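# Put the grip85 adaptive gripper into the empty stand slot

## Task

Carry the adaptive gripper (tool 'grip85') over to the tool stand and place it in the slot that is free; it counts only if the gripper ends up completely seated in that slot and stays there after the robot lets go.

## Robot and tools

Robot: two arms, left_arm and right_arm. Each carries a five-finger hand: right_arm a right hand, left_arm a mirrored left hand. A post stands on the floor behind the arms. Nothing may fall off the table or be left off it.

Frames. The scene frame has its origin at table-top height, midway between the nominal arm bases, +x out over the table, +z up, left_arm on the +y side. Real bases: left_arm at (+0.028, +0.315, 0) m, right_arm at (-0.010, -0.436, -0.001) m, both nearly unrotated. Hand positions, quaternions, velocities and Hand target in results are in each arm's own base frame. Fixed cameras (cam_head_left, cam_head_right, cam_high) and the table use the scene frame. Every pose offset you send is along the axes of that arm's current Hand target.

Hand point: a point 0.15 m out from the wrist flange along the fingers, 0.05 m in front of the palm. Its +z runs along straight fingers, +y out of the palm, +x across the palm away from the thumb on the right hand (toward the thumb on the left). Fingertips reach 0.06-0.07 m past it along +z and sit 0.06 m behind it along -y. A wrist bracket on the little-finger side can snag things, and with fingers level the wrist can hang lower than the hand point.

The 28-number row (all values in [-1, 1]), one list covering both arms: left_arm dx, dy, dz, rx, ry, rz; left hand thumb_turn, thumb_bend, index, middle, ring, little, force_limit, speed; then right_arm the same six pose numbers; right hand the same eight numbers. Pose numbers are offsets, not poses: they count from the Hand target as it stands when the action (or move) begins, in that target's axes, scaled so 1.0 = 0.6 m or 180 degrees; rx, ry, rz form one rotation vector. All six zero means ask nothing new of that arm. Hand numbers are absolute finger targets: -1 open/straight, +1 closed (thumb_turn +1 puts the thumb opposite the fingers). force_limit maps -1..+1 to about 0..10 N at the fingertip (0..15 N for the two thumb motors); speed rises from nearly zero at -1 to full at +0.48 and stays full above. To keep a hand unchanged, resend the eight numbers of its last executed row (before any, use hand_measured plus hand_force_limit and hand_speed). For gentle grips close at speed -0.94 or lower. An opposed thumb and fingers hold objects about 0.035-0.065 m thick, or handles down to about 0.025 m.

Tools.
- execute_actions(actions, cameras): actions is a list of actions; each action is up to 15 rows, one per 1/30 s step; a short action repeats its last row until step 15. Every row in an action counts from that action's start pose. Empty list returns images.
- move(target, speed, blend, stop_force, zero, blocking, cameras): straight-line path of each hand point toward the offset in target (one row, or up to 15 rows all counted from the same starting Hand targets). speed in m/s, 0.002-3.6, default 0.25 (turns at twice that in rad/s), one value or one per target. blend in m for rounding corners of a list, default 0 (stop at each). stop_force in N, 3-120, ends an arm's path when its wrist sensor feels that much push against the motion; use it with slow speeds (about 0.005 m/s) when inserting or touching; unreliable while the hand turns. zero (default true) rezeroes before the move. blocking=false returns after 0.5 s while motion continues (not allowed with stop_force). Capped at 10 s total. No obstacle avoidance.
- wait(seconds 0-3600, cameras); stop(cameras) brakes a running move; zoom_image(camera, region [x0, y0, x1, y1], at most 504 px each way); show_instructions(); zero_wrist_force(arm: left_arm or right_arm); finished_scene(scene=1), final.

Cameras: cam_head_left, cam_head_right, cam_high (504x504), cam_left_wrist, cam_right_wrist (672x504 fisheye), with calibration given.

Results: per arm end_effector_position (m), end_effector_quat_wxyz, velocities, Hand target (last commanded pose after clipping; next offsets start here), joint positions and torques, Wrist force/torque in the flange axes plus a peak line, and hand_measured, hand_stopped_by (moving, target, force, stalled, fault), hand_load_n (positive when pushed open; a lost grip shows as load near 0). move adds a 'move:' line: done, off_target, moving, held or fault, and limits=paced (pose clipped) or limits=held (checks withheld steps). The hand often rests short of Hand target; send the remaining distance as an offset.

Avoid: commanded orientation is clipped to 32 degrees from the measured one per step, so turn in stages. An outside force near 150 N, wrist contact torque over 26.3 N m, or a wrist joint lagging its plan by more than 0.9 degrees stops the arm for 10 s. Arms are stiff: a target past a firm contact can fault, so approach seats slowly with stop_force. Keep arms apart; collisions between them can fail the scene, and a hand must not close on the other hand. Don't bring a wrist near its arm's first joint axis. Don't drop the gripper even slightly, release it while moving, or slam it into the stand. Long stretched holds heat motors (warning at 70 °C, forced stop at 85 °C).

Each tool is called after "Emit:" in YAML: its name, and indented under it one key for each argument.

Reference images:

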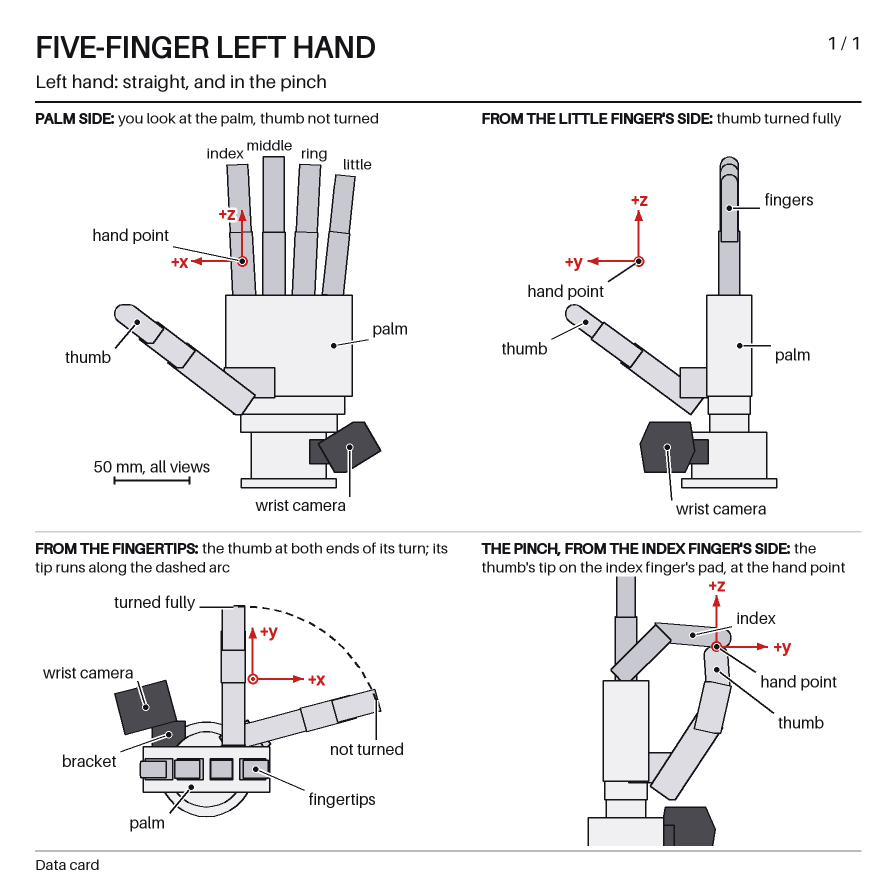

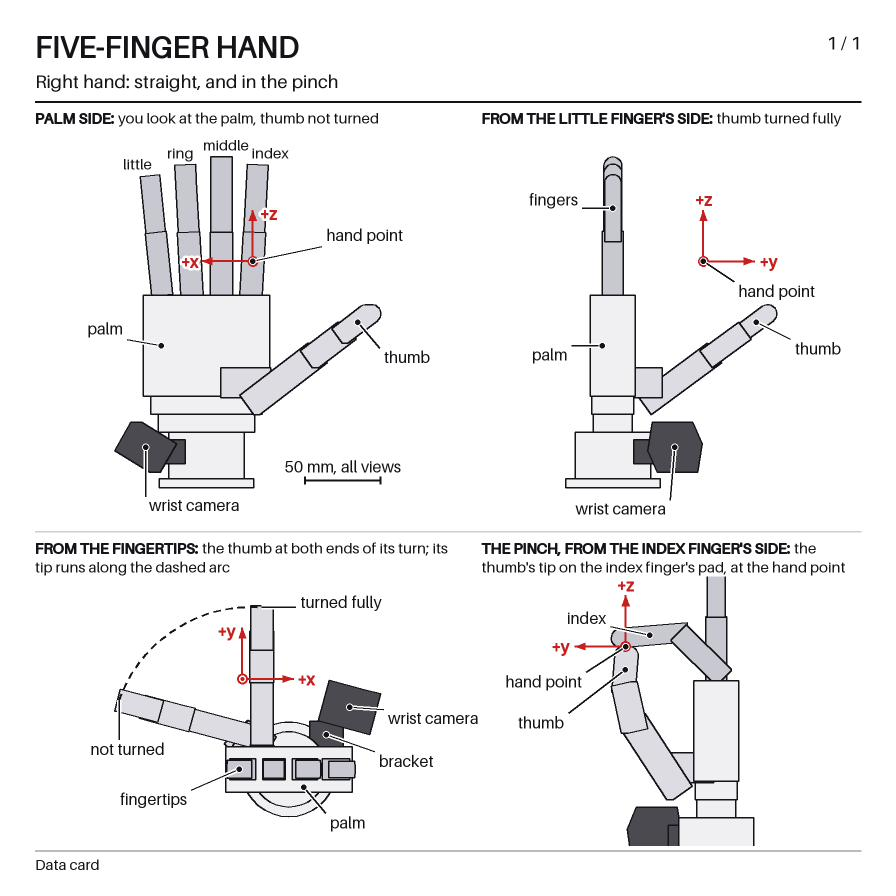

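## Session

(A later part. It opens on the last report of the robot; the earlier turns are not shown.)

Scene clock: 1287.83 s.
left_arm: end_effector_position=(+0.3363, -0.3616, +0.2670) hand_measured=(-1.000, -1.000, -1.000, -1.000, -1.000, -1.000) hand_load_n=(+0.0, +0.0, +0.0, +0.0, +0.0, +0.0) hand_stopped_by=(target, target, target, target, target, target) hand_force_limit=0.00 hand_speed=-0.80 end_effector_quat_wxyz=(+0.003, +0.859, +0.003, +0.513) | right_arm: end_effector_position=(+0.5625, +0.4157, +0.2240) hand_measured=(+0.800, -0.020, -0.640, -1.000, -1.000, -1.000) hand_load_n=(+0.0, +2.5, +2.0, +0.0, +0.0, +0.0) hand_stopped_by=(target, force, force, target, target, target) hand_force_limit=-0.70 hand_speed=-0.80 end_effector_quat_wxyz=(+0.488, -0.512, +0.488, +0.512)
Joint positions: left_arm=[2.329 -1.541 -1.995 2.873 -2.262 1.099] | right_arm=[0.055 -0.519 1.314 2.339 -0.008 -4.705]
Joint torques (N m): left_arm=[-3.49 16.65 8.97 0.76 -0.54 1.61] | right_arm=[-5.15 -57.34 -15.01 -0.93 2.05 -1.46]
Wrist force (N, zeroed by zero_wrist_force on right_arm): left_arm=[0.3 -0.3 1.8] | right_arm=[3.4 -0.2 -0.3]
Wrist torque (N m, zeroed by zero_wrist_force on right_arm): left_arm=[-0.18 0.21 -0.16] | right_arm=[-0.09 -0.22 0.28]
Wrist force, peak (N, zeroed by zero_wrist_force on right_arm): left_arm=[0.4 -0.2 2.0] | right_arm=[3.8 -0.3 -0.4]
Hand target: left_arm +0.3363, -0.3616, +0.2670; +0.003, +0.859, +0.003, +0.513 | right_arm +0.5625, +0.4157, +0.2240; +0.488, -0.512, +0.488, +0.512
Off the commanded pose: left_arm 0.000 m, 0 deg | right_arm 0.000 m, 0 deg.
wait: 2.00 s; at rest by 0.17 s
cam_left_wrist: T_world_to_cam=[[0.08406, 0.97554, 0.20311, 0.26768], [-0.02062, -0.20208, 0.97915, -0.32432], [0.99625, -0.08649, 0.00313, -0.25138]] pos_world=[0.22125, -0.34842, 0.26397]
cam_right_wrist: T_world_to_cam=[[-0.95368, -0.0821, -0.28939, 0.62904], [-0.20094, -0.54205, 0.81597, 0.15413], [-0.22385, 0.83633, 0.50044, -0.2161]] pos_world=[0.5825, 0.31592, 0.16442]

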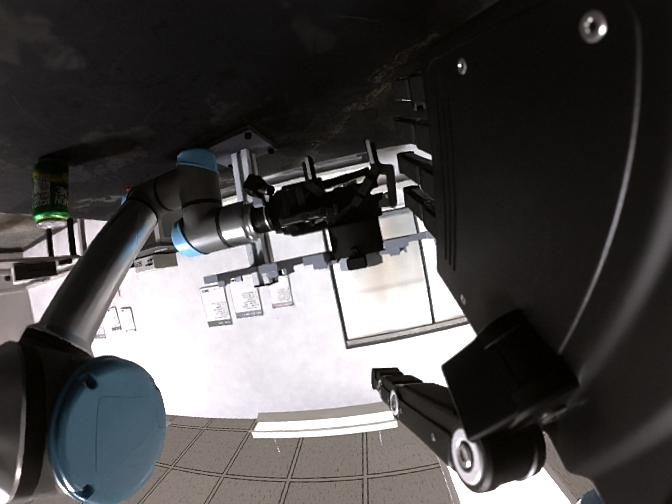

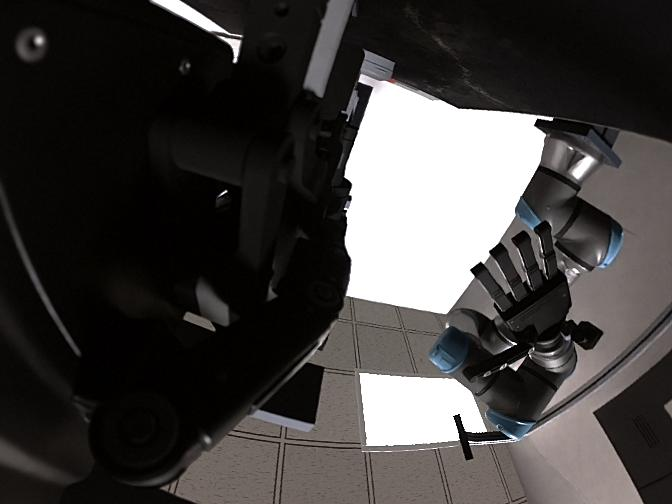

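Emit:
execute_actions:
  actions:
    - [[0,0,0,0,0,0,-1,-1,-1,-1,-1,-1,0,-0.8,0,0,0,0,0,0,0.67,0.2,0,-1,-1,-1,-0.7,-0.8]]

Emit:
move:
  target: [0,0,0,0,0,0,-1,-1,-1,-1,-1,-1,0,-0.8,-0.02,0,0,0,0,0,0.67,0.2,0,-1,-1,-1,-0.7,-0.8]
  speed: 0.005
  stop_force: 7
  cameras: ["cam_left_wrist"]

Emit:
zoom_image:
  camera: "cam_left_wrist"
  region: [280, 160, 400, 270]

Scene clock: 1294.53 s.
left_arm: end_effector_position=(+0.3363, -0.3616, +0.2670) hand_measured=(-1.000, -1.000, -1.000, -1.000, -1.000, -1.000) hand_load_n=(+0.0, +0.0, +0.0, +0.0, +0.0, +0.0) hand_stopped_by=(target, target, target, target, target, target) hand_force_limit=0.00 hand_speed=-0.80 end_effector_quat_wxyz=(+0.003, +0.859, +0.003, +0.513) | right_arm: end_effector_position=(+0.5625, +0.4157, +0.2240) hand_measured=(+0.670, -0.020, -0.640, -1.000, -1.000, -1.000) hand_load_n=(+0.0, +0.5, +2.5, +0.0, +0.0, +0.0) hand_stopped_by=(target, force, force, target, target, target) hand_force_limit=-0.70 hand_speed=-0.80 end_effector_quat_wxyz=(+0.488, -0.512, +0.488, +0.512)
Joint positions: left_arm=[2.329 -1.541 -1.995 2.873 -2.262 1.099] | right_arm=[0.055 -0.519 1.314 2.339 -0.008 -4.705]
Joint torques (N m): left_arm=[-2.54 16.35 8.87 0.63 -0.54 1.56] | right_arm=[-4.42 -57.55 -12.09 1.09 3.43 -1.01]
Wrist force (N, zeroed by zero_wrist_force on right_arm): left_arm=[0.4 -0.2 1.9] | right_arm=[3.5 -1.6 -0.4]
Wrist torque (N m, zeroed by zero_wrist_force on right_arm): left_arm=[-0.16 0.21 -0.17] | right_arm=[-0.19 -0.23 0.29]
Wrist force, peak (N, zeroed by zero_wrist_force on right_arm): left_arm=[0.4 -0.3 2.1] | right_arm=[3.9 -0.5 -0.6]
Hand target: left_arm +0.3363, -0.3616, +0.2670; +0.003, +0.859, +0.003, +0.513 | right_arm +0.5625, +0.4157, +0.2240; +0.488, -0.512, +0.488, +0.512
Off the commanded pose: left_arm 0.000 m, 0 deg | right_arm 0.000 m, 0 deg.

Scene clock: 1296.27 s.
left_arm: end_effector_position=(+0.3363, -0.3616, +0.2670) hand_measured=(-1.000, -1.000, -1.000, -1.000, -1.000, -1.000) hand_load_n=(-0.5, -0.5, +0.0, +0.0, +0.0, +0.0) hand_stopped_by=(target, target, target, target, target, target) hand_force_limit=0.00 hand_speed=-0.80 end_effector_quat_wxyz=(+0.003, +0.859, +0.003, +0.513) | right_arm: end_effector_position=(+0.5625, +0.4157, +0.2266) hand_measured=(+0.670, -0.020, -0.640, -1.000, -1.000, -1.000) hand_load_n=(-0.5, +0.0, +2.5, +0.0, +0.0, +0.0) hand_stopped_by=(target, force, force, target, target, target) hand_force_limit=-0.70 hand_speed=-0.80 end_effector_quat_wxyz=(+0.488, -0.512, +0.488, +0.512)
Joint positions: left_arm=[2.329 -1.541 -1.995 2.873 -2.262 1.099] | right_arm=[0.055 -0.523 1.315 2.341 -0.008 -4.703]
Joint torques (N m): left_arm=[-2.21 16.11 8.89 0.68 -0.5 1.68] | right_arm=[-4.5 -49.57 -16.45 -1.91 3.5 -1.86]
Wrist force (N, zeroed by zero_wrist_force on right_arm): left_arm=[0.2 -0.2 1.9] | right_arm=[9.0 -1.4 0.2]
Wrist torque (N m, zeroed by zero_wrist_force on right_arm): left_arm=[-0.17 0.23 -0.17] | right_arm=[-0.20 -0.11 0.34]
Wrist force, peak (N, zeroed by zero_wrist_force on right_arm): left_arm=[0.4 -0.4 2.1] | right_arm=[12.8 -1.6 0.3]
Hand target: left_arm +0.3363, -0.3616, +0.2670; +0.003, +0.859, +0.003, +0.513 | right_arm +0.5625, +0.4157, +0.2266; +0.488, -0.512, +0.488, +0.512 (not the last commanded pose)
Off the commanded pose: left_arm 0.000 m, 0 deg | right_arm 0.009 m, 0 deg.
move: contact (right_arm)
cam_left_wrist: T_world_to_cam=[[0.08406, 0.97554, 0.20311, 0.26768], [-0.02062, -0.20208, 0.97915, -0.32432], [0.99625, -0.08649, 0.00313, -0.25138]] pos_world=[0.22125, -0.34842, 0.26397]

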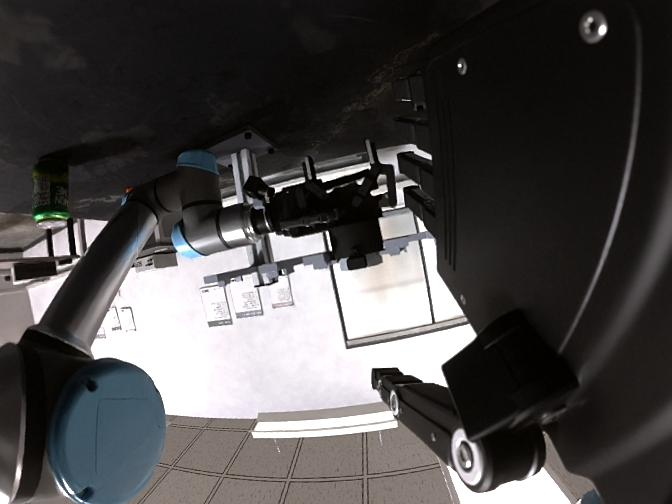

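Scaled by 4.200 from the camera's image (finer frame: 960x720).

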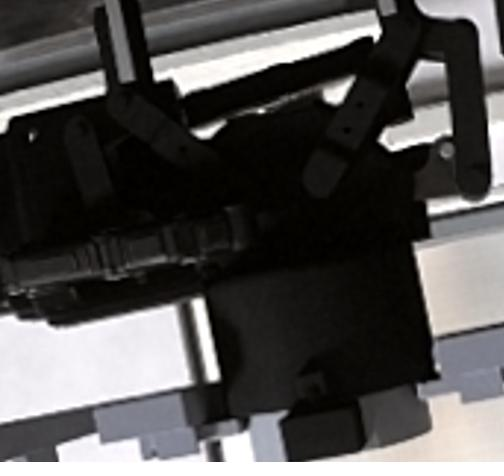

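Emit:
execute_actions:
  actions:
    - [[0,0,0,0,0,0,-1,-1,-1,-1,-1,-1,0,-0.8,0,0,0,0,0,0,0.67,0.3,0.1,-1,-1,-1,-0.3,-0.85]]

Emit:
execute_actions:
  actions:
    - [[0,0,0,0,0,0,-1,-1,-1,-1,-1,-1,0,-0.8,0,0,0,0,0,0,0.67,0.3,0.1,0,-1,-1,-0.6,-0.8]]

Emit:
execute_actions:
  actions:
    - [[0,0,0,0,0,0,-1,-1,-1,-1,-1,-1,0,-0.8,0,0,0,0,0,0,0.67,0.35,0.15,0,-1,-1,0.2,-0.85]]

Scene clock: 1308.53 s.
left_arm: end_effector_position=(+0.3363, -0.3616, +0.2670) hand_measured=(-1.000, -1.000, -1.000, -1.000, -1.000, -1.000) hand_load_n=(+0.0, +0.0, +0.0, +0.0, +0.0, +0.0) hand_stopped_by=(target, target, target, target, target, target) hand_force_limit=0.00 hand_speed=-0.80 end_effector_quat_wxyz=(+0.003, +0.859, +0.003, +0.513) | right_arm: end_effector_position=(+0.5625, +0.4157, +0.2266) hand_measured=(+0.670, +0.026, -0.630, -1.000, -1.000, -1.000) hand_load_n=(+0.5, +5.5, +6.0, +0.0, +0.0, +0.0) hand_stopped_by=(target, force, force, target, target, target) hand_force_limit=-0.30 hand_speed=-0.85 end_effector_quat_wxyz=(+0.488, -0.512, +0.488, +0.512)
Joint positions: left_arm=[2.329 -1.541 -1.995 2.873 -2.262 1.099] | right_arm=[0.055 -0.523 1.315 2.341 -0.008 -4.703]
Joint torques (N m): left_arm=[-2.61 15.62 9.21 0.63 -0.45 1.54] | right_arm=[-5.06 -51.23 -17.08 1.04 3.02 -1.84]
Wrist force (N, zeroed by zero_wrist_force on right_arm): left_arm=[0.3 -0.3 1.9] | right_arm=[8.9 -1.9 0.3]
Wrist torque (N m, zeroed by zero_wrist_force on right_arm): left_arm=[-0.17 0.22 -0.17] | right_arm=[-0.15 -0.12 0.36]
Wrist force, peak (N, zeroed by zero_wrist_force on right_arm): left_arm=[0.3 -0.2 2.1] | right_arm=[9.6 -3.0 1.8]
Hand target: left_arm +0.3363, -0.3616, +0.2670; +0.003, +0.859, +0.003, +0.513 | right_arm +0.5625, +0.4157, +0.2266; +0.488, -0.512, +0.488, +0.512
Off the commanded pose: left_arm 0.000 m, 0 deg | right_arm 0.000 m, 0 deg.

Scene clock: 1309.37 s.
left_arm: end_effector_position=(+0.3363, -0.3616, +0.2670) hand_measured=(-1.000, -1.000, -1.000, -1.000, -1.000, -1.000) hand_load_n=(+0.0, +0.0, +0.0, +0.0, +0.0, +0.0) hand_stopped_by=(target, target, target, target, target, target) hand_force_limit=0.00 hand_speed=-0.80 end_effector_quat_wxyz=(+0.003, +0.859, +0.003, +0.513) | right_arm: end_effector_position=(+0.5625, +0.4157, +0.2266) hand_measured=(+0.670, +0.026, -0.630, -0.688, -1.000, -1.000) hand_load_n=(+1.0, +6.0, +5.0, +3.5, +0.0, +0.0) hand_stopped_by=(target, force, force, force, target, target) hand_force_limit=-0.60 hand_speed=-0.80 end_effector_quat_wxyz=(+0.488, -0.512, +0.488, +0.512)
Joint positions: left_arm=[2.329 -1.541 -1.995 2.873 -2.262 1.099] | right_arm=[0.055 -0.523 1.315 2.341 -0.008 -4.703]
Joint torques (N m): left_arm=[-2.55 15.52 9.37 0.65 -0.47 1.48] | right_arm=[-5.07 -51.51 -17.52 1.11 3.19 -1.95]
Wrist force (N, zeroed by zero_wrist_force on right_arm): left_arm=[0.2 -0.2 1.9] | right_arm=[7.6 -3.0 0.8]
Wrist torque (N m, zeroed by zero_wrist_force on right_arm): left_arm=[-0.15 0.24 -0.18] | right_arm=[-0.04 -0.12 0.34]
Wrist force, peak (N, zeroed by zero_wrist_force on right_arm): left_arm=[0.1 -0.3 2.1] | right_arm=[9.5 -1.5 0.5]
Hand target: left_arm +0.3363, -0.3616, +0.2670; +0.003, +0.859, +0.003, +0.513 | right_arm +0.5625, +0.4157, +0.2266; +0.488, -0.512, +0.488, +0.512
Off the commanded pose: left_arm 0.000 m, 0 deg | right_arm 0.000 m, 0 deg.

Scene clock: 1310.07 s.
left_arm: end_effector_position=(+0.3363, -0.3616, +0.2670) hand_measured=(-1.000, -1.000, -1.000, -1.000, -1.000, -1.000) hand_load_n=(+0.0, +0.0, +0.0, +0.0, +0.0, +0.0) hand_stopped_by=(target, target, target, target, target, target) hand_force_limit=0.00 hand_speed=-0.80 end_effector_quat_wxyz=(+0.003, +0.859, +0.003, +0.513) | right_arm: end_effector_position=(+0.5625, +0.4157, +0.2266) hand_measured=(+0.670, +0.040, -0.620, -0.688, -1.000, -1.000) hand_load_n=(+1.5, +9.0, +8.5, +3.5, +0.0, +0.0) hand_stopped_by=(target, force, force, force, target, target) hand_force_limit=0.20 hand_speed=-0.85 end_effector_quat_wxyz=(+0.488, -0.512, +0.488, +0.512)
Joint positions: left_arm=[2.329 -1.541 -1.995 2.873 -2.262 1.099] | right_arm=[0.055 -0.523 1.315 2.341 -0.008 -4.703]
Joint torques (N m): left_arm=[-2.02 16.37 8.82 0.71 -0.39 1.47] | right_arm=[-4.56 -52.1 -17 0.79 3.31 -1.73]
Wrist force (N, zeroed by zero_wrist_force on right_arm): left_arm=[0.2 -0.2 1.7] | right_arm=[7.5 -4.4 0.2]
Wrist torque (N m, zeroed by zero_wrist_force on right_arm): left_arm=[-0.14 0.23 -0.17] | right_arm=[0.00 -0.07 0.35]
Wrist force, peak (N, zeroed by zero_wrist_force on right_arm): left_arm=[0.5 -0.1 2.0] | right_arm=[7.9 -4.6 1.2]
Hand target: left_arm +0.3363, -0.3616, +0.2670; +0.003, +0.859, +0.003, +0.513 | right_arm +0.5625, +0.4157, +0.2266; +0.488, -0.512, +0.488, +0.512
Off the commanded pose: left_arm 0.000 m, 0 deg | right_arm 0.000 m, 0 deg.

Emit:
move:
  target: [0,0,0,0,0,0,-1,-1,-1,-1,-1,-1,0,-0.8,-0.00667,0,0,0,0,0,0.67,0.35,0.15,0,-1,-1,0.2,-0.85]
  speed: 0.01
  stop_force: 35
  cameras: ["cam_left_wrist"]

Emit:
zoom_image:
  camera: "cam_left_wrist"
  region: [310, 220, 400, 280]

Scene clock: 1331.60 s.
left_arm: end_effector_position=(+0.3363, -0.3616, +0.2670) hand_measured=(-1.000, -1.000, -1.000, -1.000, -1.000, -1.000) hand_load_n=(+0.0, +0.0, +0.0, +0.0, +0.0, +0.0) hand_stopped_by=(target, target, target, target, target, target) hand_force_limit=0.00 hand_speed=-0.80 end_effector_quat_wxyz=(+0.003, +0.859, +0.003, +0.513) | right_arm: end_effector_position=(+0.5625, +0.4157, +0.2306) hand_measured=(+0.670, +0.040, -0.620, -0.688, -1.000, -1.000) hand_load_n=(+1.0, +8.5, +7.5, +3.5, +0.5, +0.0) hand_stopped_by=(target, force, force, force, target, target) hand_force_limit=0.20 hand_speed=-0.85 end_effector_quat_wxyz=(+0.488, -0.512, +0.488, +0.512)
Joint positions: left_arm=[2.329 -1.541 -1.995 2.873 -2.262 1.099] | right_arm=[0.055 -0.53 1.315 2.344 -0.008 -4.7]
Joint torques (N m): left_arm=[-2.05 15.54 9.21 0.69 -0.35 1.57] | right_arm=[-4.37 -72.58 -9.09 1.61 3.06 1.25]
Wrist force (N, zeroed by zero_wrist_force on right_arm): left_arm=[0.4 -0.1 2.0] | right_arm=[19.4 -2.2 5.5]
Wrist torque (N m, zeroed by zero_wrist_force on right_arm): left_arm=[-0.15 0.20 -0.17] | right_arm=[-0.13 -0.25 0.83]
Wrist force, peak (N, zeroed by zero_wrist_force on right_arm): left_arm=[0.4 -0.1 2.2] | right_arm=[20.9 -2.6 4.7]
Hand target: left_arm +0.3363, -0.3616, +0.2670; +0.003, +0.859, +0.003, +0.513 | right_arm +0.5625, +0.4157, +0.2306; +0.488, -0.512, +0.488, +0.512
Off the commanded pose: left_arm 0.000 m, 0 deg | right_arm 0.000 m, 0 deg.
move: done
cam_left_wrist: T_world_to_cam=[[0.08406, 0.97554, 0.20311, 0.26768], [-0.02062, -0.20208, 0.97915, -0.32432], [0.99625, -0.08649, 0.00313, -0.25138]] pos_world=[0.22125, -0.34842, 0.26397]

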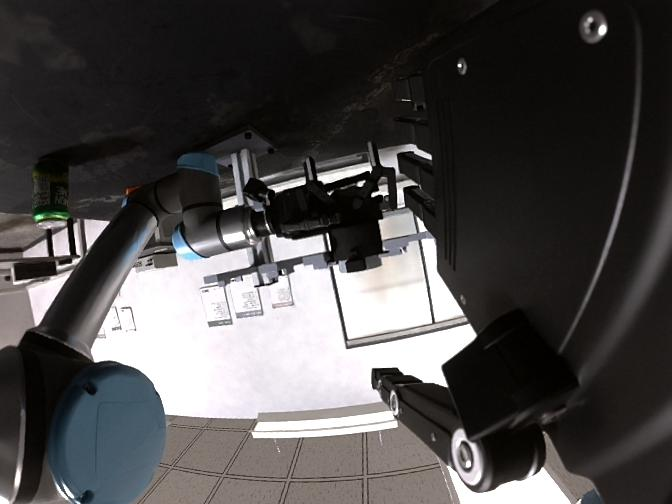

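Scaled by 5.600 from the camera's image (finer frame: 960x720).

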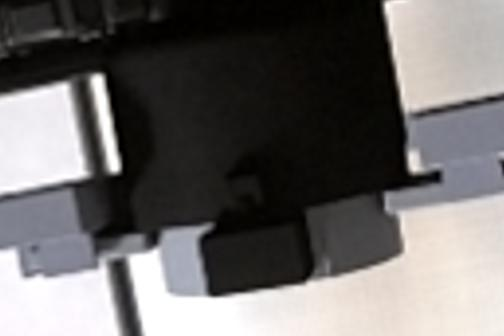

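Emit:
move:
  target: [0,0,0,0,0,0,-1,-1,-1,-1,-1,-1,0,-0.8,-0.00667,0,0,0,0,0,0.67,0.35,0.15,0,-1,-1,0.2,-0.85]
  speed: 0.01
  stop_force: 30
  cameras: ["cam_left_wrist"]

Emit:
zoom_image:
  camera: "cam_left_wrist"
  region: [310, 220, 400, 280]

Emit:
zoom_image:
  camera: "cam_left_wrist"
  region: [280, 160, 400, 270]

Scene clock: 1337.90 s.
left_arm: end_effector_position=(+0.3363, -0.3616, +0.2670) hand_measured=(-1.000, -1.000, -1.000, -1.000, -1.000, -1.000) hand_load_n=(+0.0, +0.0, +0.0, +0.0, +0.0, +0.0) hand_stopped_by=(target, target, target, target, target, target) hand_force_limit=0.00 hand_speed=-0.80 end_effector_quat_wxyz=(+0.003, +0.859, +0.003, +0.513) | right_arm: end_effector_position=(+0.5625, +0.4157, +0.2346) hand_measured=(+0.670, +0.042, -0.620, -0.688, -1.000, -1.000) hand_load_n=(+3.0, +2.0, +3.5, +0.5, +0.0, +0.0) hand_stopped_by=(target, force, force, force, target, target) hand_force_limit=0.20 hand_speed=-0.85 end_effector_quat_wxyz=(+0.488, -0.512, +0.488, +0.512)
Joint positions: left_arm=[2.329 -1.541 -1.995 2.873 -2.262 1.099] | right_arm=[0.055 -0.536 1.315 2.347 -0.008 -4.697]
Joint torques (N m): left_arm=[-1.64 15.59 9.01 0.56 -0.18 1.43] | right_arm=[-2.39 -69.46 -8.54 1.51 2.56 -0.73]
Wrist force (N, zeroed by zero_wrist_force on right_arm): left_arm=[0.2 -0.2 1.7] | right_arm=[16.9 -1.4 4.1]
Wrist torque (N m, zeroed by zero_wrist_force on right_arm): left_arm=[-0.14 0.23 -0.18] | right_arm=[-0.37 -0.29 0.82]
Wrist force, peak (N, zeroed by zero_wrist_force on right_arm): left_arm=[0.5 -0.4 2.2] | right_arm=[20.6 -0.2 6.4]
Hand target: left_arm +0.3363, -0.3616, +0.2670; +0.003, +0.859, +0.003, +0.513 | right_arm +0.5625, +0.4157, +0.2346; +0.488, -0.512, +0.488, +0.512
Off the commanded pose: left_arm 0.000 m, 0 deg | right_arm 0.000 m, 0 deg.
move: done
cam_left_wrist: T_world_to_cam=[[0.08406, 0.97554, 0.20311, 0.26768], [-0.02062, -0.20208, 0.97915, -0.32432], [0.99625, -0.08649, 0.00313, -0.25138]] pos_world=[0.22125, -0.34842, 0.26397]

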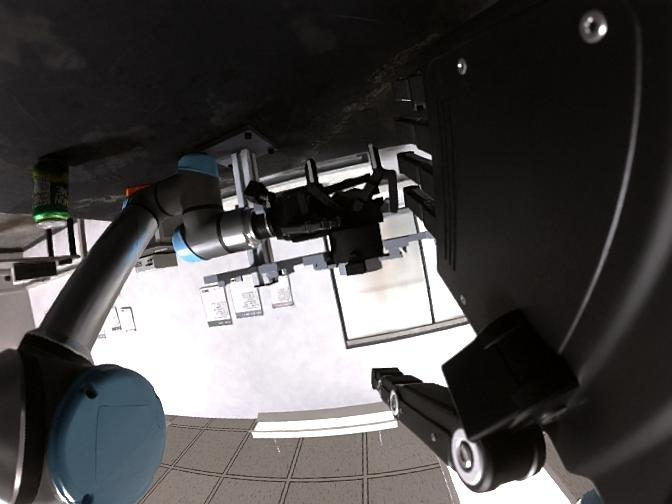

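Scaled by 5.600 from the camera's image (finer frame: 960x720).

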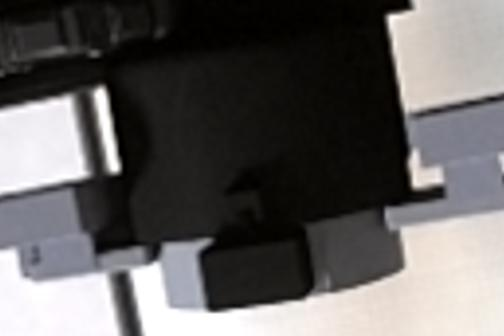

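Scaled by 4.200 from the camera's image (finer frame: 960x720).

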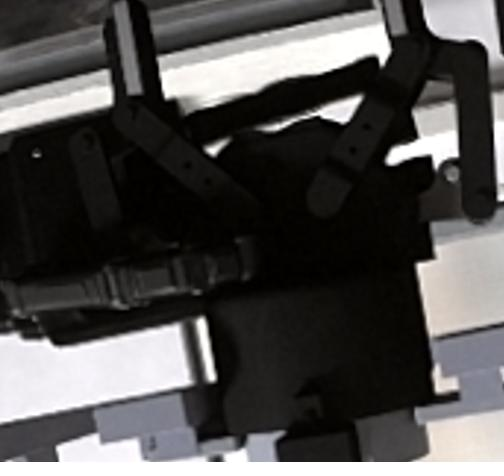

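Emit:
execute_actions:
  actions:
    - [[0,0,0,0,0,0,-1,-1,-1,-1,-1,-1,0,-0.8,0,0,0,0,0,0,0.67,0.45,0.2,0.05,-1,-1,0.2,-0.9]]

Emit:
wait:
  seconds: 2
  cameras: ["cam_left_wrist"]

Emit:
zoom_image:
  camera: "cam_left_wrist"
  region: [310, 220, 400, 280]

Scene clock: 1349.70 s.
left_arm: end_effector_position=(+0.3363, -0.3616, +0.2670) hand_measured=(-1.000, -1.000, -1.000, -1.000, -1.000, -1.000) hand_load_n=(+0.0, +0.0, +0.0, +0.0, +0.0, +0.0) hand_stopped_by=(target, target, target, target, target, target) hand_force_limit=0.00 hand_speed=-0.80 end_effector_quat_wxyz=(+0.003, +0.859, +0.003, +0.513) | right_arm: end_effector_position=(+0.5625, +0.4157, +0.2346) hand_measured=(+0.670, +0.098, -0.602, -0.646, -1.000, -1.000) hand_load_n=(+6.5, +9.0, +4.5, +7.5, +0.0, +0.0) hand_stopped_by=(target, force, force, force, target, target) hand_force_limit=0.20 hand_speed=-0.90 end_effector_quat_wxyz=(+0.488, -0.512, +0.488, +0.512)
Joint positions: left_arm=[2.329 -1.541 -1.995 2.873 -2.262 1.099] | right_arm=[0.055 -0.536 1.315 2.348 -0.008 -4.697]
Joint torques (N m): left_arm=[-1.36 15.33 9.46 0.57 -0.31 1.23] | right_arm=[1.27 -66.54 -6.83 1.09 1.54 -2.86]
Wrist force (N, zeroed by zero_wrist_force on right_arm): left_arm=[0.7 -0.3 1.6] | right_arm=[10.8 -3.7 5.7]
Wrist torque (N m, zeroed by zero_wrist_force on right_arm): left_arm=[-0.16 0.15 -0.14] | right_arm=[-0.09 0.02 0.73]
Wrist force, peak (N, zeroed by zero_wrist_force on right_arm): left_arm=[0.6 -0.3 2.1] | right_arm=[17.1 -1.4 4.4]
Hand target: left_arm +0.3363, -0.3616, +0.2670; +0.003, +0.859, +0.003, +0.513 | right_arm +0.5625, +0.4157, +0.2346; +0.488, -0.512, +0.488, +0.512
Off the commanded pose: left_arm 0.000 m, 0 deg | right_arm 0.000 m, 0 deg.

Scene clock: 1351.70 s.
left_arm: end_effector_position=(+0.3363, -0.3616, +0.2670) hand_measured=(-1.000, -1.000, -1.000, -1.000, -1.000, -1.000) hand_load_n=(+0.0, +0.0, +0.0, +0.0, +0.0, +0.0) hand_stopped_by=(target, target, target, target, target, target) hand_force_limit=0.00 hand_speed=-0.80 end_effector_quat_wxyz=(+0.003, +0.859, +0.003, +0.513) | right_arm: end_effector_position=(+0.5625, +0.4157, +0.2346) hand_measured=(+0.670, +0.098, -0.602, -0.646, -1.000, -1.000) hand_load_n=(+6.5, +9.0, +4.5, +7.5, +0.0, +0.5) hand_stopped_by=(target, force, force, force, target, target) hand_force_limit=0.20 hand_speed=-0.90 end_effector_quat_wxyz=(+0.488, -0.512, +0.488, +0.512)
Joint positions: left_arm=[2.329 -1.541 -1.995 2.873 -2.262 1.099] | right_arm=[0.055 -0.536 1.315 2.348 -0.008 -4.697]
Joint torques (N m): left_arm=[-1.96 15.28 9.29 0.57 -0.29 1.4] | right_arm=[2.57 -57.86 -7.08 1.01 1.39 -2.85]
Wrist force (N, zeroed by zero_wrist_force on right_arm): left_arm=[0.3 -0.2 1.8] | right_arm=[10.5 -3.8 6.1]
Wrist torque (N m, zeroed by zero_wrist_force on right_arm): left_arm=[-0.15 0.21 -0.17] | right_arm=[-0.14 0.05 0.72]
Wrist force, peak (N, zeroed by zero_wrist_force on right_arm): left_arm=[0.3 -0.4 2.1] | right_arm=[11.0 -4.3 6.2]
Hand target: left_arm +0.3363, -0.3616, +0.2670; +0.003, +0.859, +0.003, +0.513 | right_arm +0.5625, +0.4157, +0.2346; +0.488, -0.512, +0.488, +0.512
Off the commanded pose: left_arm 0.000 m, 0 deg | right_arm 0.000 m, 0 deg.
wait: 2.00 s; at rest by 0.17 s
cam_left_wrist: T_world_to_cam=[[0.08406, 0.97554, 0.20311, 0.26768], [-0.02062, -0.20208, 0.97915, -0.32432], [0.99625, -0.08649, 0.00313, -0.25138]] pos_world=[0.22125, -0.34842, 0.26397]

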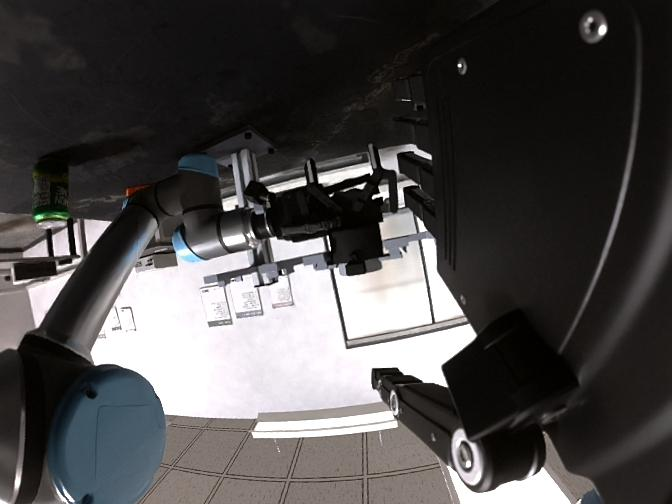

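Scaled by 5.600 from the camera's image (finer frame: 960x720).

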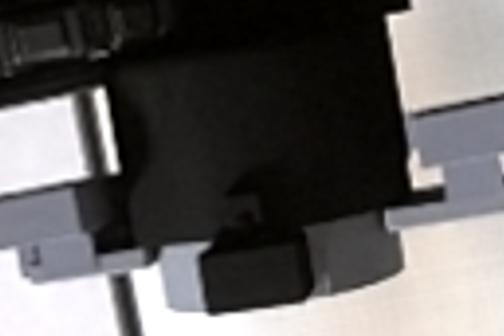

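Emit:
move:
  target: [0,0,0,0,0,0,-1,-1,-1,-1,-1,-1,0,-0.8,-0.00667,0,0,0,0,0,0.67,0.45,0.2,0.05,-1,-1,0.2,-0.9]
  speed: 0.01
  stop_force: 30
  cameras: ["all"]

Emit:
zoom_image:
  camera: "cam_left_wrist"
  region: [310, 220, 400, 280]

Emit:
zoom_image:
  camera: "cam_high"
  region: [200, 120, 400, 270]

Scene clock: 1365.07 s.
left_arm: end_effector_position=(+0.3363, -0.3616, +0.2670) hand_measured=(-1.000, -1.000, -1.000, -1.000, -1.000, -1.000) hand_load_n=(-0.5, +0.0, +0.0, +0.0, +0.0, +0.0) hand_stopped_by=(target, target, target, target, target, target) hand_force_limit=0.00 hand_speed=-0.80 end_effector_quat_wxyz=(+0.003, +0.859, +0.003, +0.513) | right_arm: end_effector_position=(+0.5625, +0.4157, +0.2386) hand_measured=(+0.670, +0.098, -0.602, -0.646, -1.000, -1.000) hand_load_n=(+0.5, +10.0, +0.5, +4.5, +0.0, +0.0) hand_stopped_by=(target, force, force, force, target, target) hand_force_limit=0.20 hand_speed=-0.90 end_effector_quat_wxyz=(+0.488, -0.512, +0.488, +0.512)
Joint positions: left_arm=[2.329 -1.541 -1.995 2.873 -2.262 1.099] | right_arm=[0.055 -0.543 1.316 2.351 -0.008 -4.694]
Joint torques (N m): left_arm=[-1.87 14.62 9.1 0.46 -0.19 1.26] | right_arm=[6.35 -70.59 -9.69 2.28 0.05 -1.06]
Wrist force (N, zeroed by zero_wrist_force on right_arm): left_arm=[0.4 -0.2 1.8] | right_arm=[18.2 3.5 -0.8]
Wrist torque (N m, zeroed by zero_wrist_force on right_arm): left_arm=[-0.15 0.21 -0.16] | right_arm=[0.12 -0.45 0.62]
Wrist force, peak (N, zeroed by zero_wrist_force on right_arm): left_arm=[0.5 -0.4 2.1] | right_arm=[18.7 3.4 -0.9]
Hand target: left_arm +0.3363, -0.3616, +0.2670; +0.003, +0.859, +0.003, +0.513 | right_arm +0.5625, +0.4157, +0.2386; +0.488, -0.512, +0.488, +0.512
Off the commanded pose: left_arm 0.000 m, 0 deg | right_arm 0.000 m, 0 deg.
move: done
cam_left_wrist: T_world_to_cam=[[0.08406, 0.97554, 0.20311, 0.26768], [-0.02062, -0.20208, 0.97915, -0.32432], [0.99625, -0.08649, 0.00313, -0.25138]] pos_world=[0.22125, -0.34842, 0.26397]
cam_right_wrist: T_world_to_cam=[[-0.95371, -0.08212, -0.28931, 0.63327], [-0.20084, -0.54211, 0.81595, 0.14217], [-0.22384, 0.83629, 0.50052, -0.22341]] pos_world=[0.5825, 0.31592, 0.17902]

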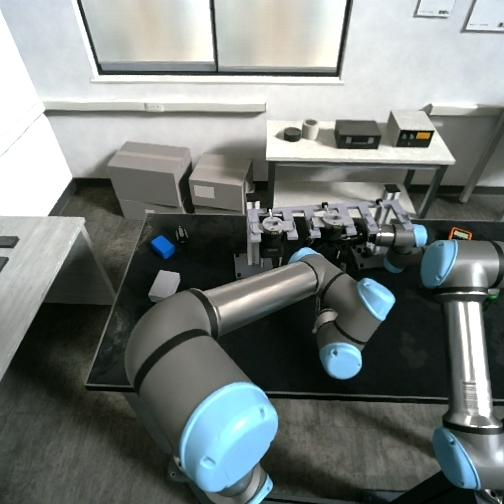

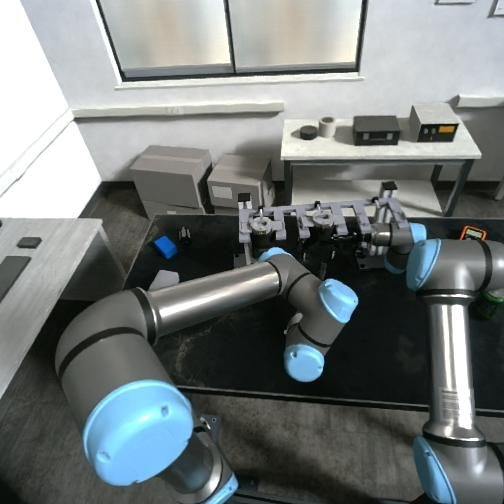

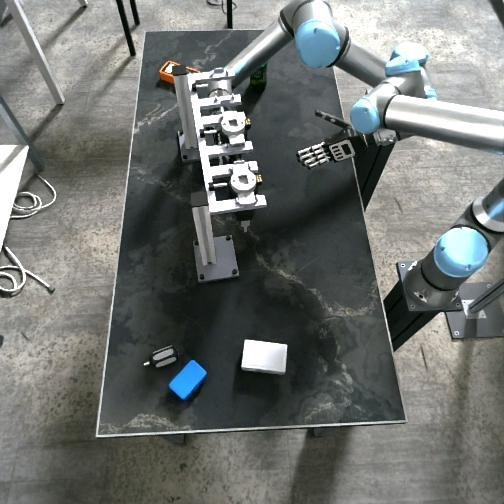

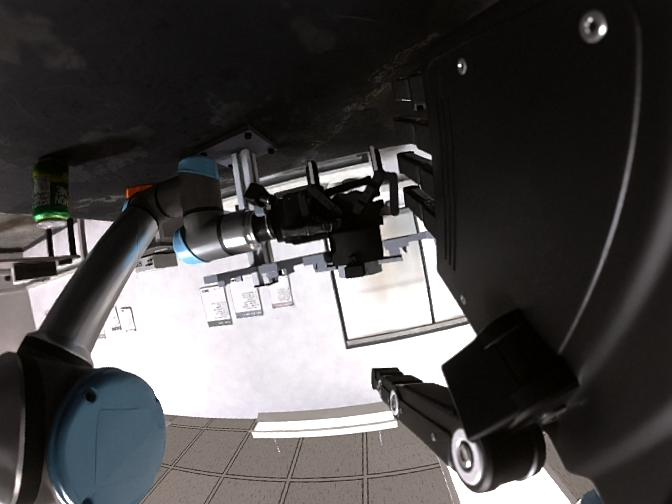

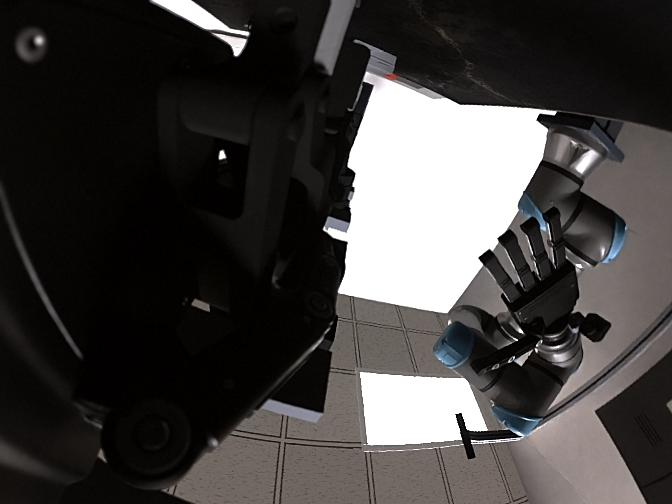

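Scaled by 5.600 from the camera's image (finer frame: 960x720).

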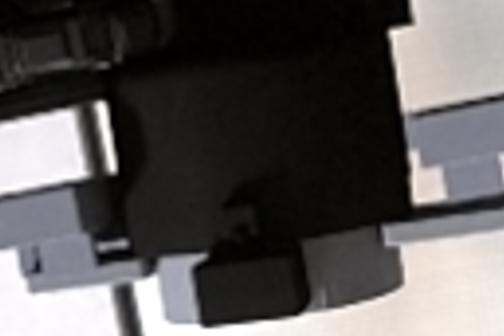

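Scaled by 2.520 from the camera's image (finer frame: 720x720).

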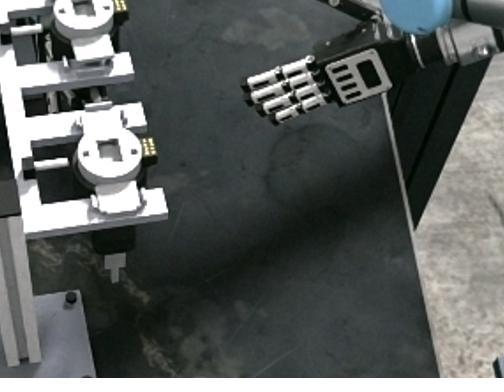

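Emit:
zoom_image:
  camera: "cam_high"
  region: [200, 90, 280, 150]

Emit:
zoom_image:
  camera: "cam_head_right"
  region: [230, 190, 430, 290]

Emit:
zoom_image:
  camera: "cam_left_wrist"
  region: [240, 140, 450, 300]

Scaled by 6.300 from the camera's image (finer frame: 720x720).

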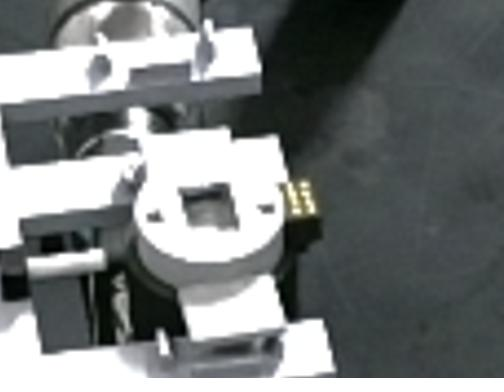

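Scaled by 2.520 from the camera's image (finer frame: 720x720).

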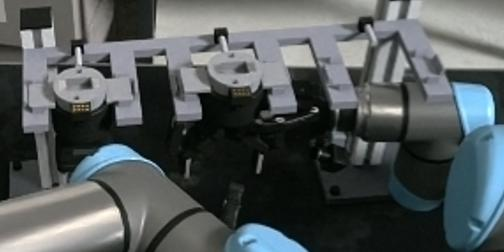

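Scaled by 2.400 from the camera's image (finer frame: 960x720).

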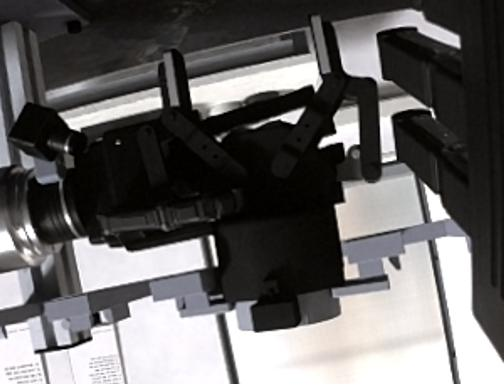

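Emit:
move:
  target: [0,0,0,0,0,0,-1,-1,-1,-1,-1,-1,0,-0.8,-0.005,0,0,0,0,0,0.67,0.45,0.2,0.05,-1,-1,0.2,-0.9]
  speed: 0.01
  stop_force: 30

Emit:
move:
  target: [0,0,0,0,0,0,-1,-1,-1,-1,-1,-1,0,-0.8,0,0.033,-0.00474,0,0,0,0.67,0.45,0.2,0.05,-1,-1,0.2,-0.9]
  speed: 0.015
  stop_force: 12
  cameras: ["cam_left_wrist","cam_high"]

Emit:
zoom_image:
  camera: "cam_left_wrist"
  region: [240, 140, 450, 300]

Emit:
zoom_image:
  camera: "cam_high"
  region: [200, 90, 280, 150]

Scene clock: 1394.63 s.
left_arm: end_effector_position=(+0.3363, -0.3616, +0.2670) hand_measured=(-1.000, -1.000, -1.000, -1.000, -1.000, -1.000) hand_load_n=(+0.0, -0.5, +0.0, +0.0, +0.0, +0.0) hand_stopped_by=(target, target, target, target, target, target) hand_force_limit=0.00 hand_speed=-0.80 end_effector_quat_wxyz=(+0.003, +0.859, +0.003, +0.513) | right_arm: end_effector_position=(+0.5625, +0.4157, +0.2416) hand_measured=(+0.670, +0.098, -0.602, -0.646, -1.000, -1.000) hand_load_n=(+0.5, +9.5, +0.5, +5.0, -0.5, +0.0) hand_stopped_by=(target, force, force, force, target, target) hand_force_limit=0.20 hand_speed=-0.90 end_effector_quat_wxyz=(+0.488, -0.512, +0.488, +0.512)
Joint positions: left_arm=[2.329 -1.541 -1.995 2.873 -2.262 1.099] | right_arm=[0.055 -0.547 1.316 2.354 -0.008 -4.693]
Joint torques (N m): left_arm=[-1.43 14.35 9.03 0.43 -0.1 1.25] | right_arm=[8.8 -70.06 -9.85 2.36 -2.85 -1.52]
Wrist force (N, zeroed by zero_wrist_force on right_arm): left_arm=[0.2 -0.1 1.8] | right_arm=[18.2 3.8 -0.6]
Wrist torque (N m, zeroed by zero_wrist_force on right_arm): left_arm=[-0.15 0.23 -0.19] | right_arm=[0.14 -0.44 0.62]
Wrist force, peak (N, zeroed by zero_wrist_force on right_arm): left_arm=[0.6 -0.2 2.2] | right_arm=[18.7 3.8 -0.9]
Hand target: left_arm +0.3363, -0.3616, +0.2670; +0.003, +0.859, +0.003, +0.513 | right_arm +0.5625, +0.4157, +0.2416; +0.488, -0.512, +0.488, +0.512
Off the commanded pose: left_arm 0.000 m, 0 deg | right_arm 0.000 m, 0 deg.
move: done

Scene clock: 1397.00 s.
left_arm: end_effector_position=(+0.3363, -0.3616, +0.2670) hand_measured=(-1.000, -1.000, -1.000, -1.000, -1.000, -1.000) hand_load_n=(+0.0, +0.0, +0.0, +0.0, +0.0, +0.0) hand_stopped_by=(target, target, target, target, target, target) hand_force_limit=0.00 hand_speed=-0.80 end_effector_quat_wxyz=(+0.003, +0.859, +0.003, +0.513) | right_arm: end_effector_position=(+0.5429, +0.4119, +0.2416) hand_measured=(+0.670, +0.098, -0.602, -0.646, -1.000, -1.000) hand_load_n=(+0.5, +9.5, +0.0, +5.0, +0.0, +0.0) hand_stopped_by=(target, force, force, force, target, target) hand_force_limit=0.20 hand_speed=-0.90 end_effector_quat_wxyz=(+0.488, -0.512, +0.488, +0.512)
Joint positions: left_arm=[2.329 -1.541 -1.995 2.873 -2.262 1.099] | right_arm=[0.051 -0.582 1.395 2.308 -0.003 -4.692]
Joint torques (N m): left_arm=[-1.9 14.44 8.8 0.51 -0.03 1.14] | right_arm=[-14.37 -69.16 -9.41 -1.18 2.53 2.84]
Wrist force (N, zeroed by zero_wrist_force on right_arm): left_arm=[0.4 -0.2 1.9] | right_arm=[18.3 3.7 -0.4]
Wrist torque (N m, zeroed by zero_wrist_force on right_arm): left_arm=[-0.15 0.21 -0.17] | right_arm=[0.11 -0.48 0.62]
Wrist force, peak (N, zeroed by zero_wrist_force on right_arm): left_arm=[0.5 -0.3 2.1] | right_arm=[18.6 3.7 -0.8]
Hand target: left_arm +0.3363, -0.3616, +0.2670; +0.003, +0.859, +0.003, +0.513 | right_arm +0.5429, +0.4119, +0.2416; +0.488, -0.512, +0.488, +0.512
Off the commanded pose: left_arm 0.000 m, 0 deg | right_arm 0.000 m, 0 deg.
move: done
cam_left_wrist: T_world_to_cam=[[0.08406, 0.97554, 0.20311, 0.26768], [-0.02062, -0.20208, 0.97915, -0.32432], [0.99625, -0.08649, 0.00313, -0.25138]] pos_world=[0.22125, -0.34842, 0.26397]
Images, in order (width x height): cam_high 504x504, cam_left_wrist 672x504.

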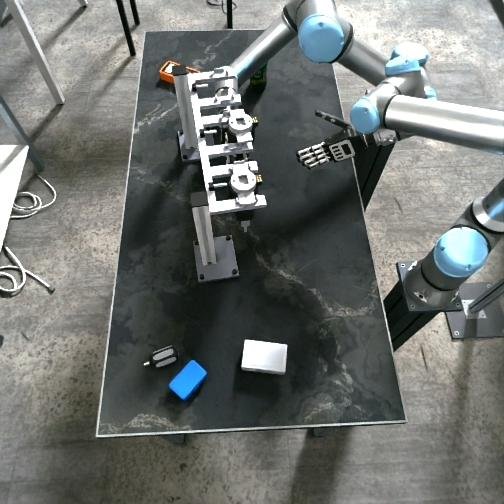

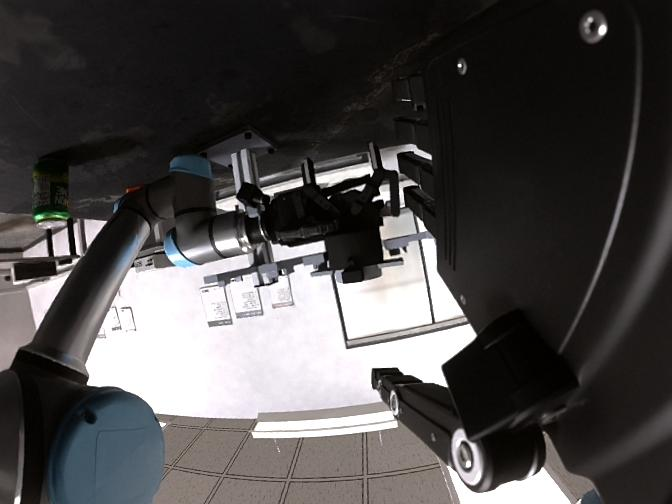

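Scaled by 2.400 from the camera's image (finer frame: 960x720).

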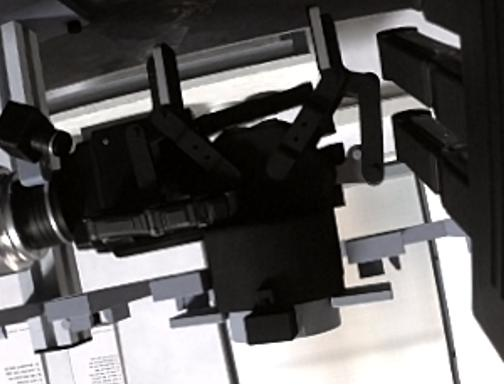

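Scaled by 6.300 from the camera's image (finer frame: 720x720).

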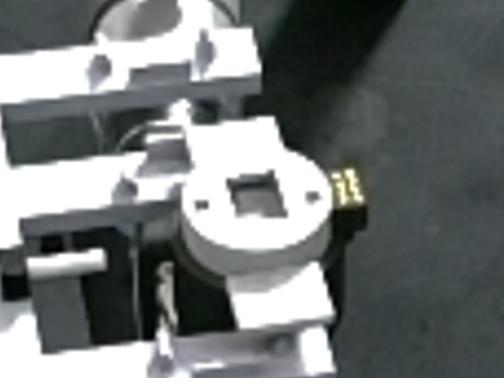

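Emit:
move:
  target: [0,0,0,0,0,0,-1,-1,-1,-1,-1,-1,0,-0.8,0,0.1732,-0.0249,0,0,0,0.67,0.45,0.2,0.05,-1,-1,0.2,-0.9]
  speed: 0.04
  stop_force: 15
  cameras: ["cam_left_wrist","cam_high"]

Emit:
zoom_image:
  camera: "cam_left_wrist"
  region: [240, 140, 450, 300]

Emit:
zoom_image:
  camera: "cam_high"
  region: [190, 70, 310, 170]

Scene clock: 1406.77 s.
left_arm: end_effector_position=(+0.3363, -0.3616, +0.2670) hand_measured=(-1.000, -1.000, -1.000, -1.000, -1.000, -1.000) hand_load_n=(+0.0, +0.0, +0.0, +0.0, +0.0, +0.0) hand_stopped_by=(target, target, target, target, target, target) hand_force_limit=0.00 hand_speed=-0.80 end_effector_quat_wxyz=(+0.003, +0.859, +0.003, +0.513) | right_arm: end_effector_position=(+0.4398, +0.3921, +0.2417) hand_measured=(+0.670, +0.098, -0.602, -0.646, -1.000, -1.000) hand_load_n=(+0.0, +9.5, +0.0, +5.0, +0.0, -0.5) hand_stopped_by=(target, force, force, force, target, target) hand_force_limit=0.20 hand_speed=-0.90 end_effector_quat_wxyz=(+0.488, -0.512, +0.488, +0.512)
Joint positions: left_arm=[2.329 -1.541 -1.995 2.873 -2.262 1.099] | right_arm=[0.023 -0.737 1.771 2.105 0.025 -4.709]
Joint torques (N m): left_arm=[-1.21 13.95 9.32 0.53 -0.02 1.15] | right_arm=[-13.84 -59.1 -4.68 2.5 2.64 -1.51]
Wrist force (N, zeroed by zero_wrist_force on right_arm): left_arm=[0.3 -0.2 1.8] | right_arm=[18.2 3.7 -0.7]
Wrist torque (N m, zeroed by zero_wrist_force on right_arm): left_arm=[-0.15 0.22 -0.17] | right_arm=[0.13 -0.49 0.78]
Wrist force, peak (N, zeroed by zero_wrist_force on right_arm): left_arm=[0.3 -0.2 2.2] | right_arm=[18.7 4.0 -0.6]
Hand target: left_arm +0.3363, -0.3616, +0.2670; +0.003, +0.859, +0.003, +0.513 | right_arm +0.4398, +0.3921, +0.2417; +0.488, -0.512, +0.488, +0.512
Off the commanded pose: left_arm 0.000 m, 0 deg | right_arm 0.000 m, 0 deg.
move: done
cam_left_wrist: T_world_to_cam=[[0.08406, 0.97554, 0.20311, 0.26768], [-0.02062, -0.20208, 0.97915, -0.32432], [0.99625, -0.08649, 0.00313, -0.25138]] pos_world=[0.22125, -0.34842, 0.26397]
Images, in order (width x height): cam_high 504x504, cam_left_wrist 672x504.

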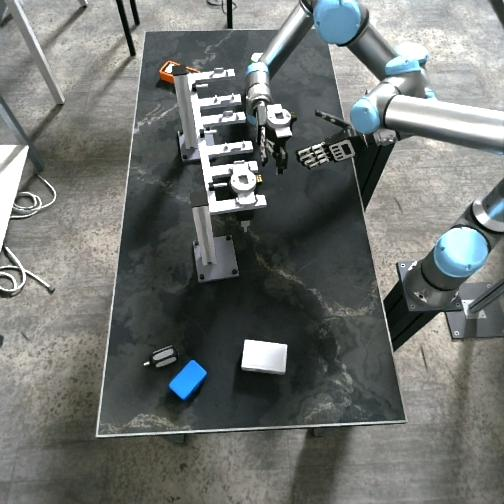

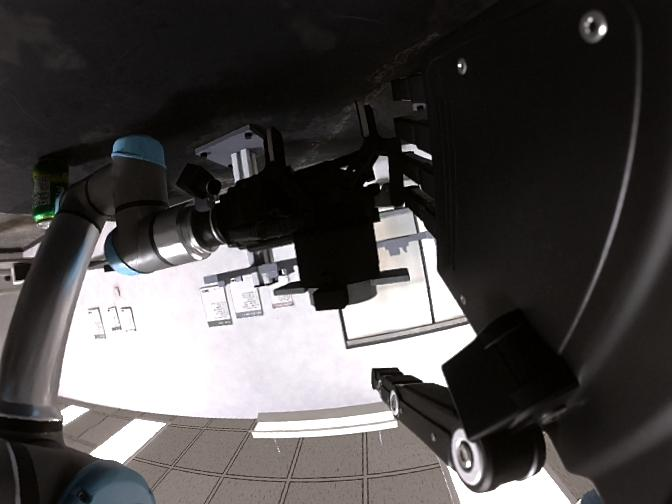

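Scaled by 2.400 from the camera's image (finer frame: 960x720).

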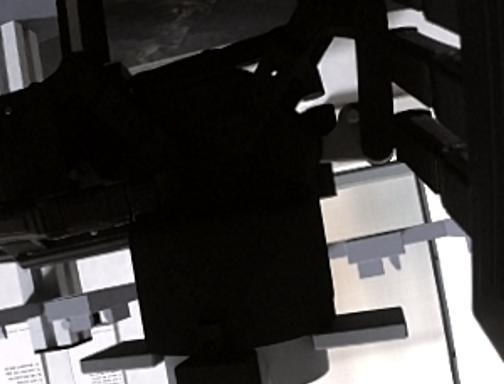

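Scaled by 4.200 from the camera's image (finer frame: 720x720).

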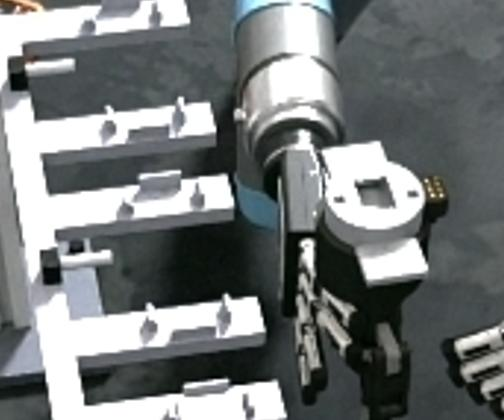

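Emit:
zoom_image:
  camera: "cam_high"
  region: [255, 95, 305, 145]

Emit:
zoom_image:
  camera: "cam_high"
  region: [215, 155, 275, 215]

Scaled by 10.080 from the camera's image (finer frame: 720x720).

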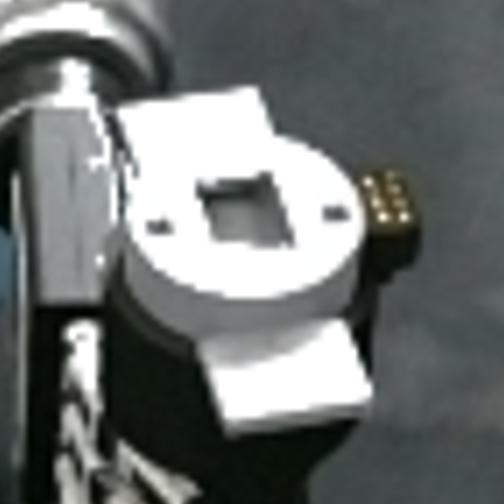

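Scaled by 8.400 from the camera's image (finer frame: 720x720).

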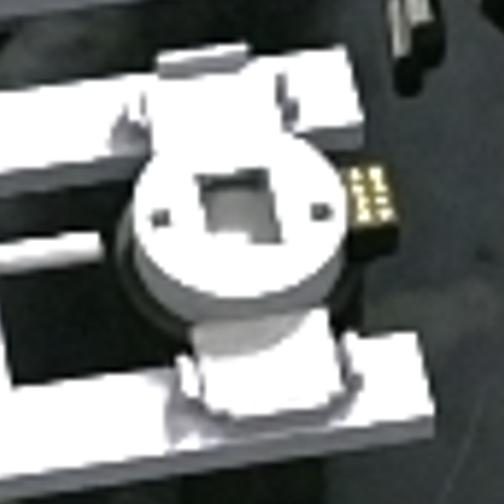

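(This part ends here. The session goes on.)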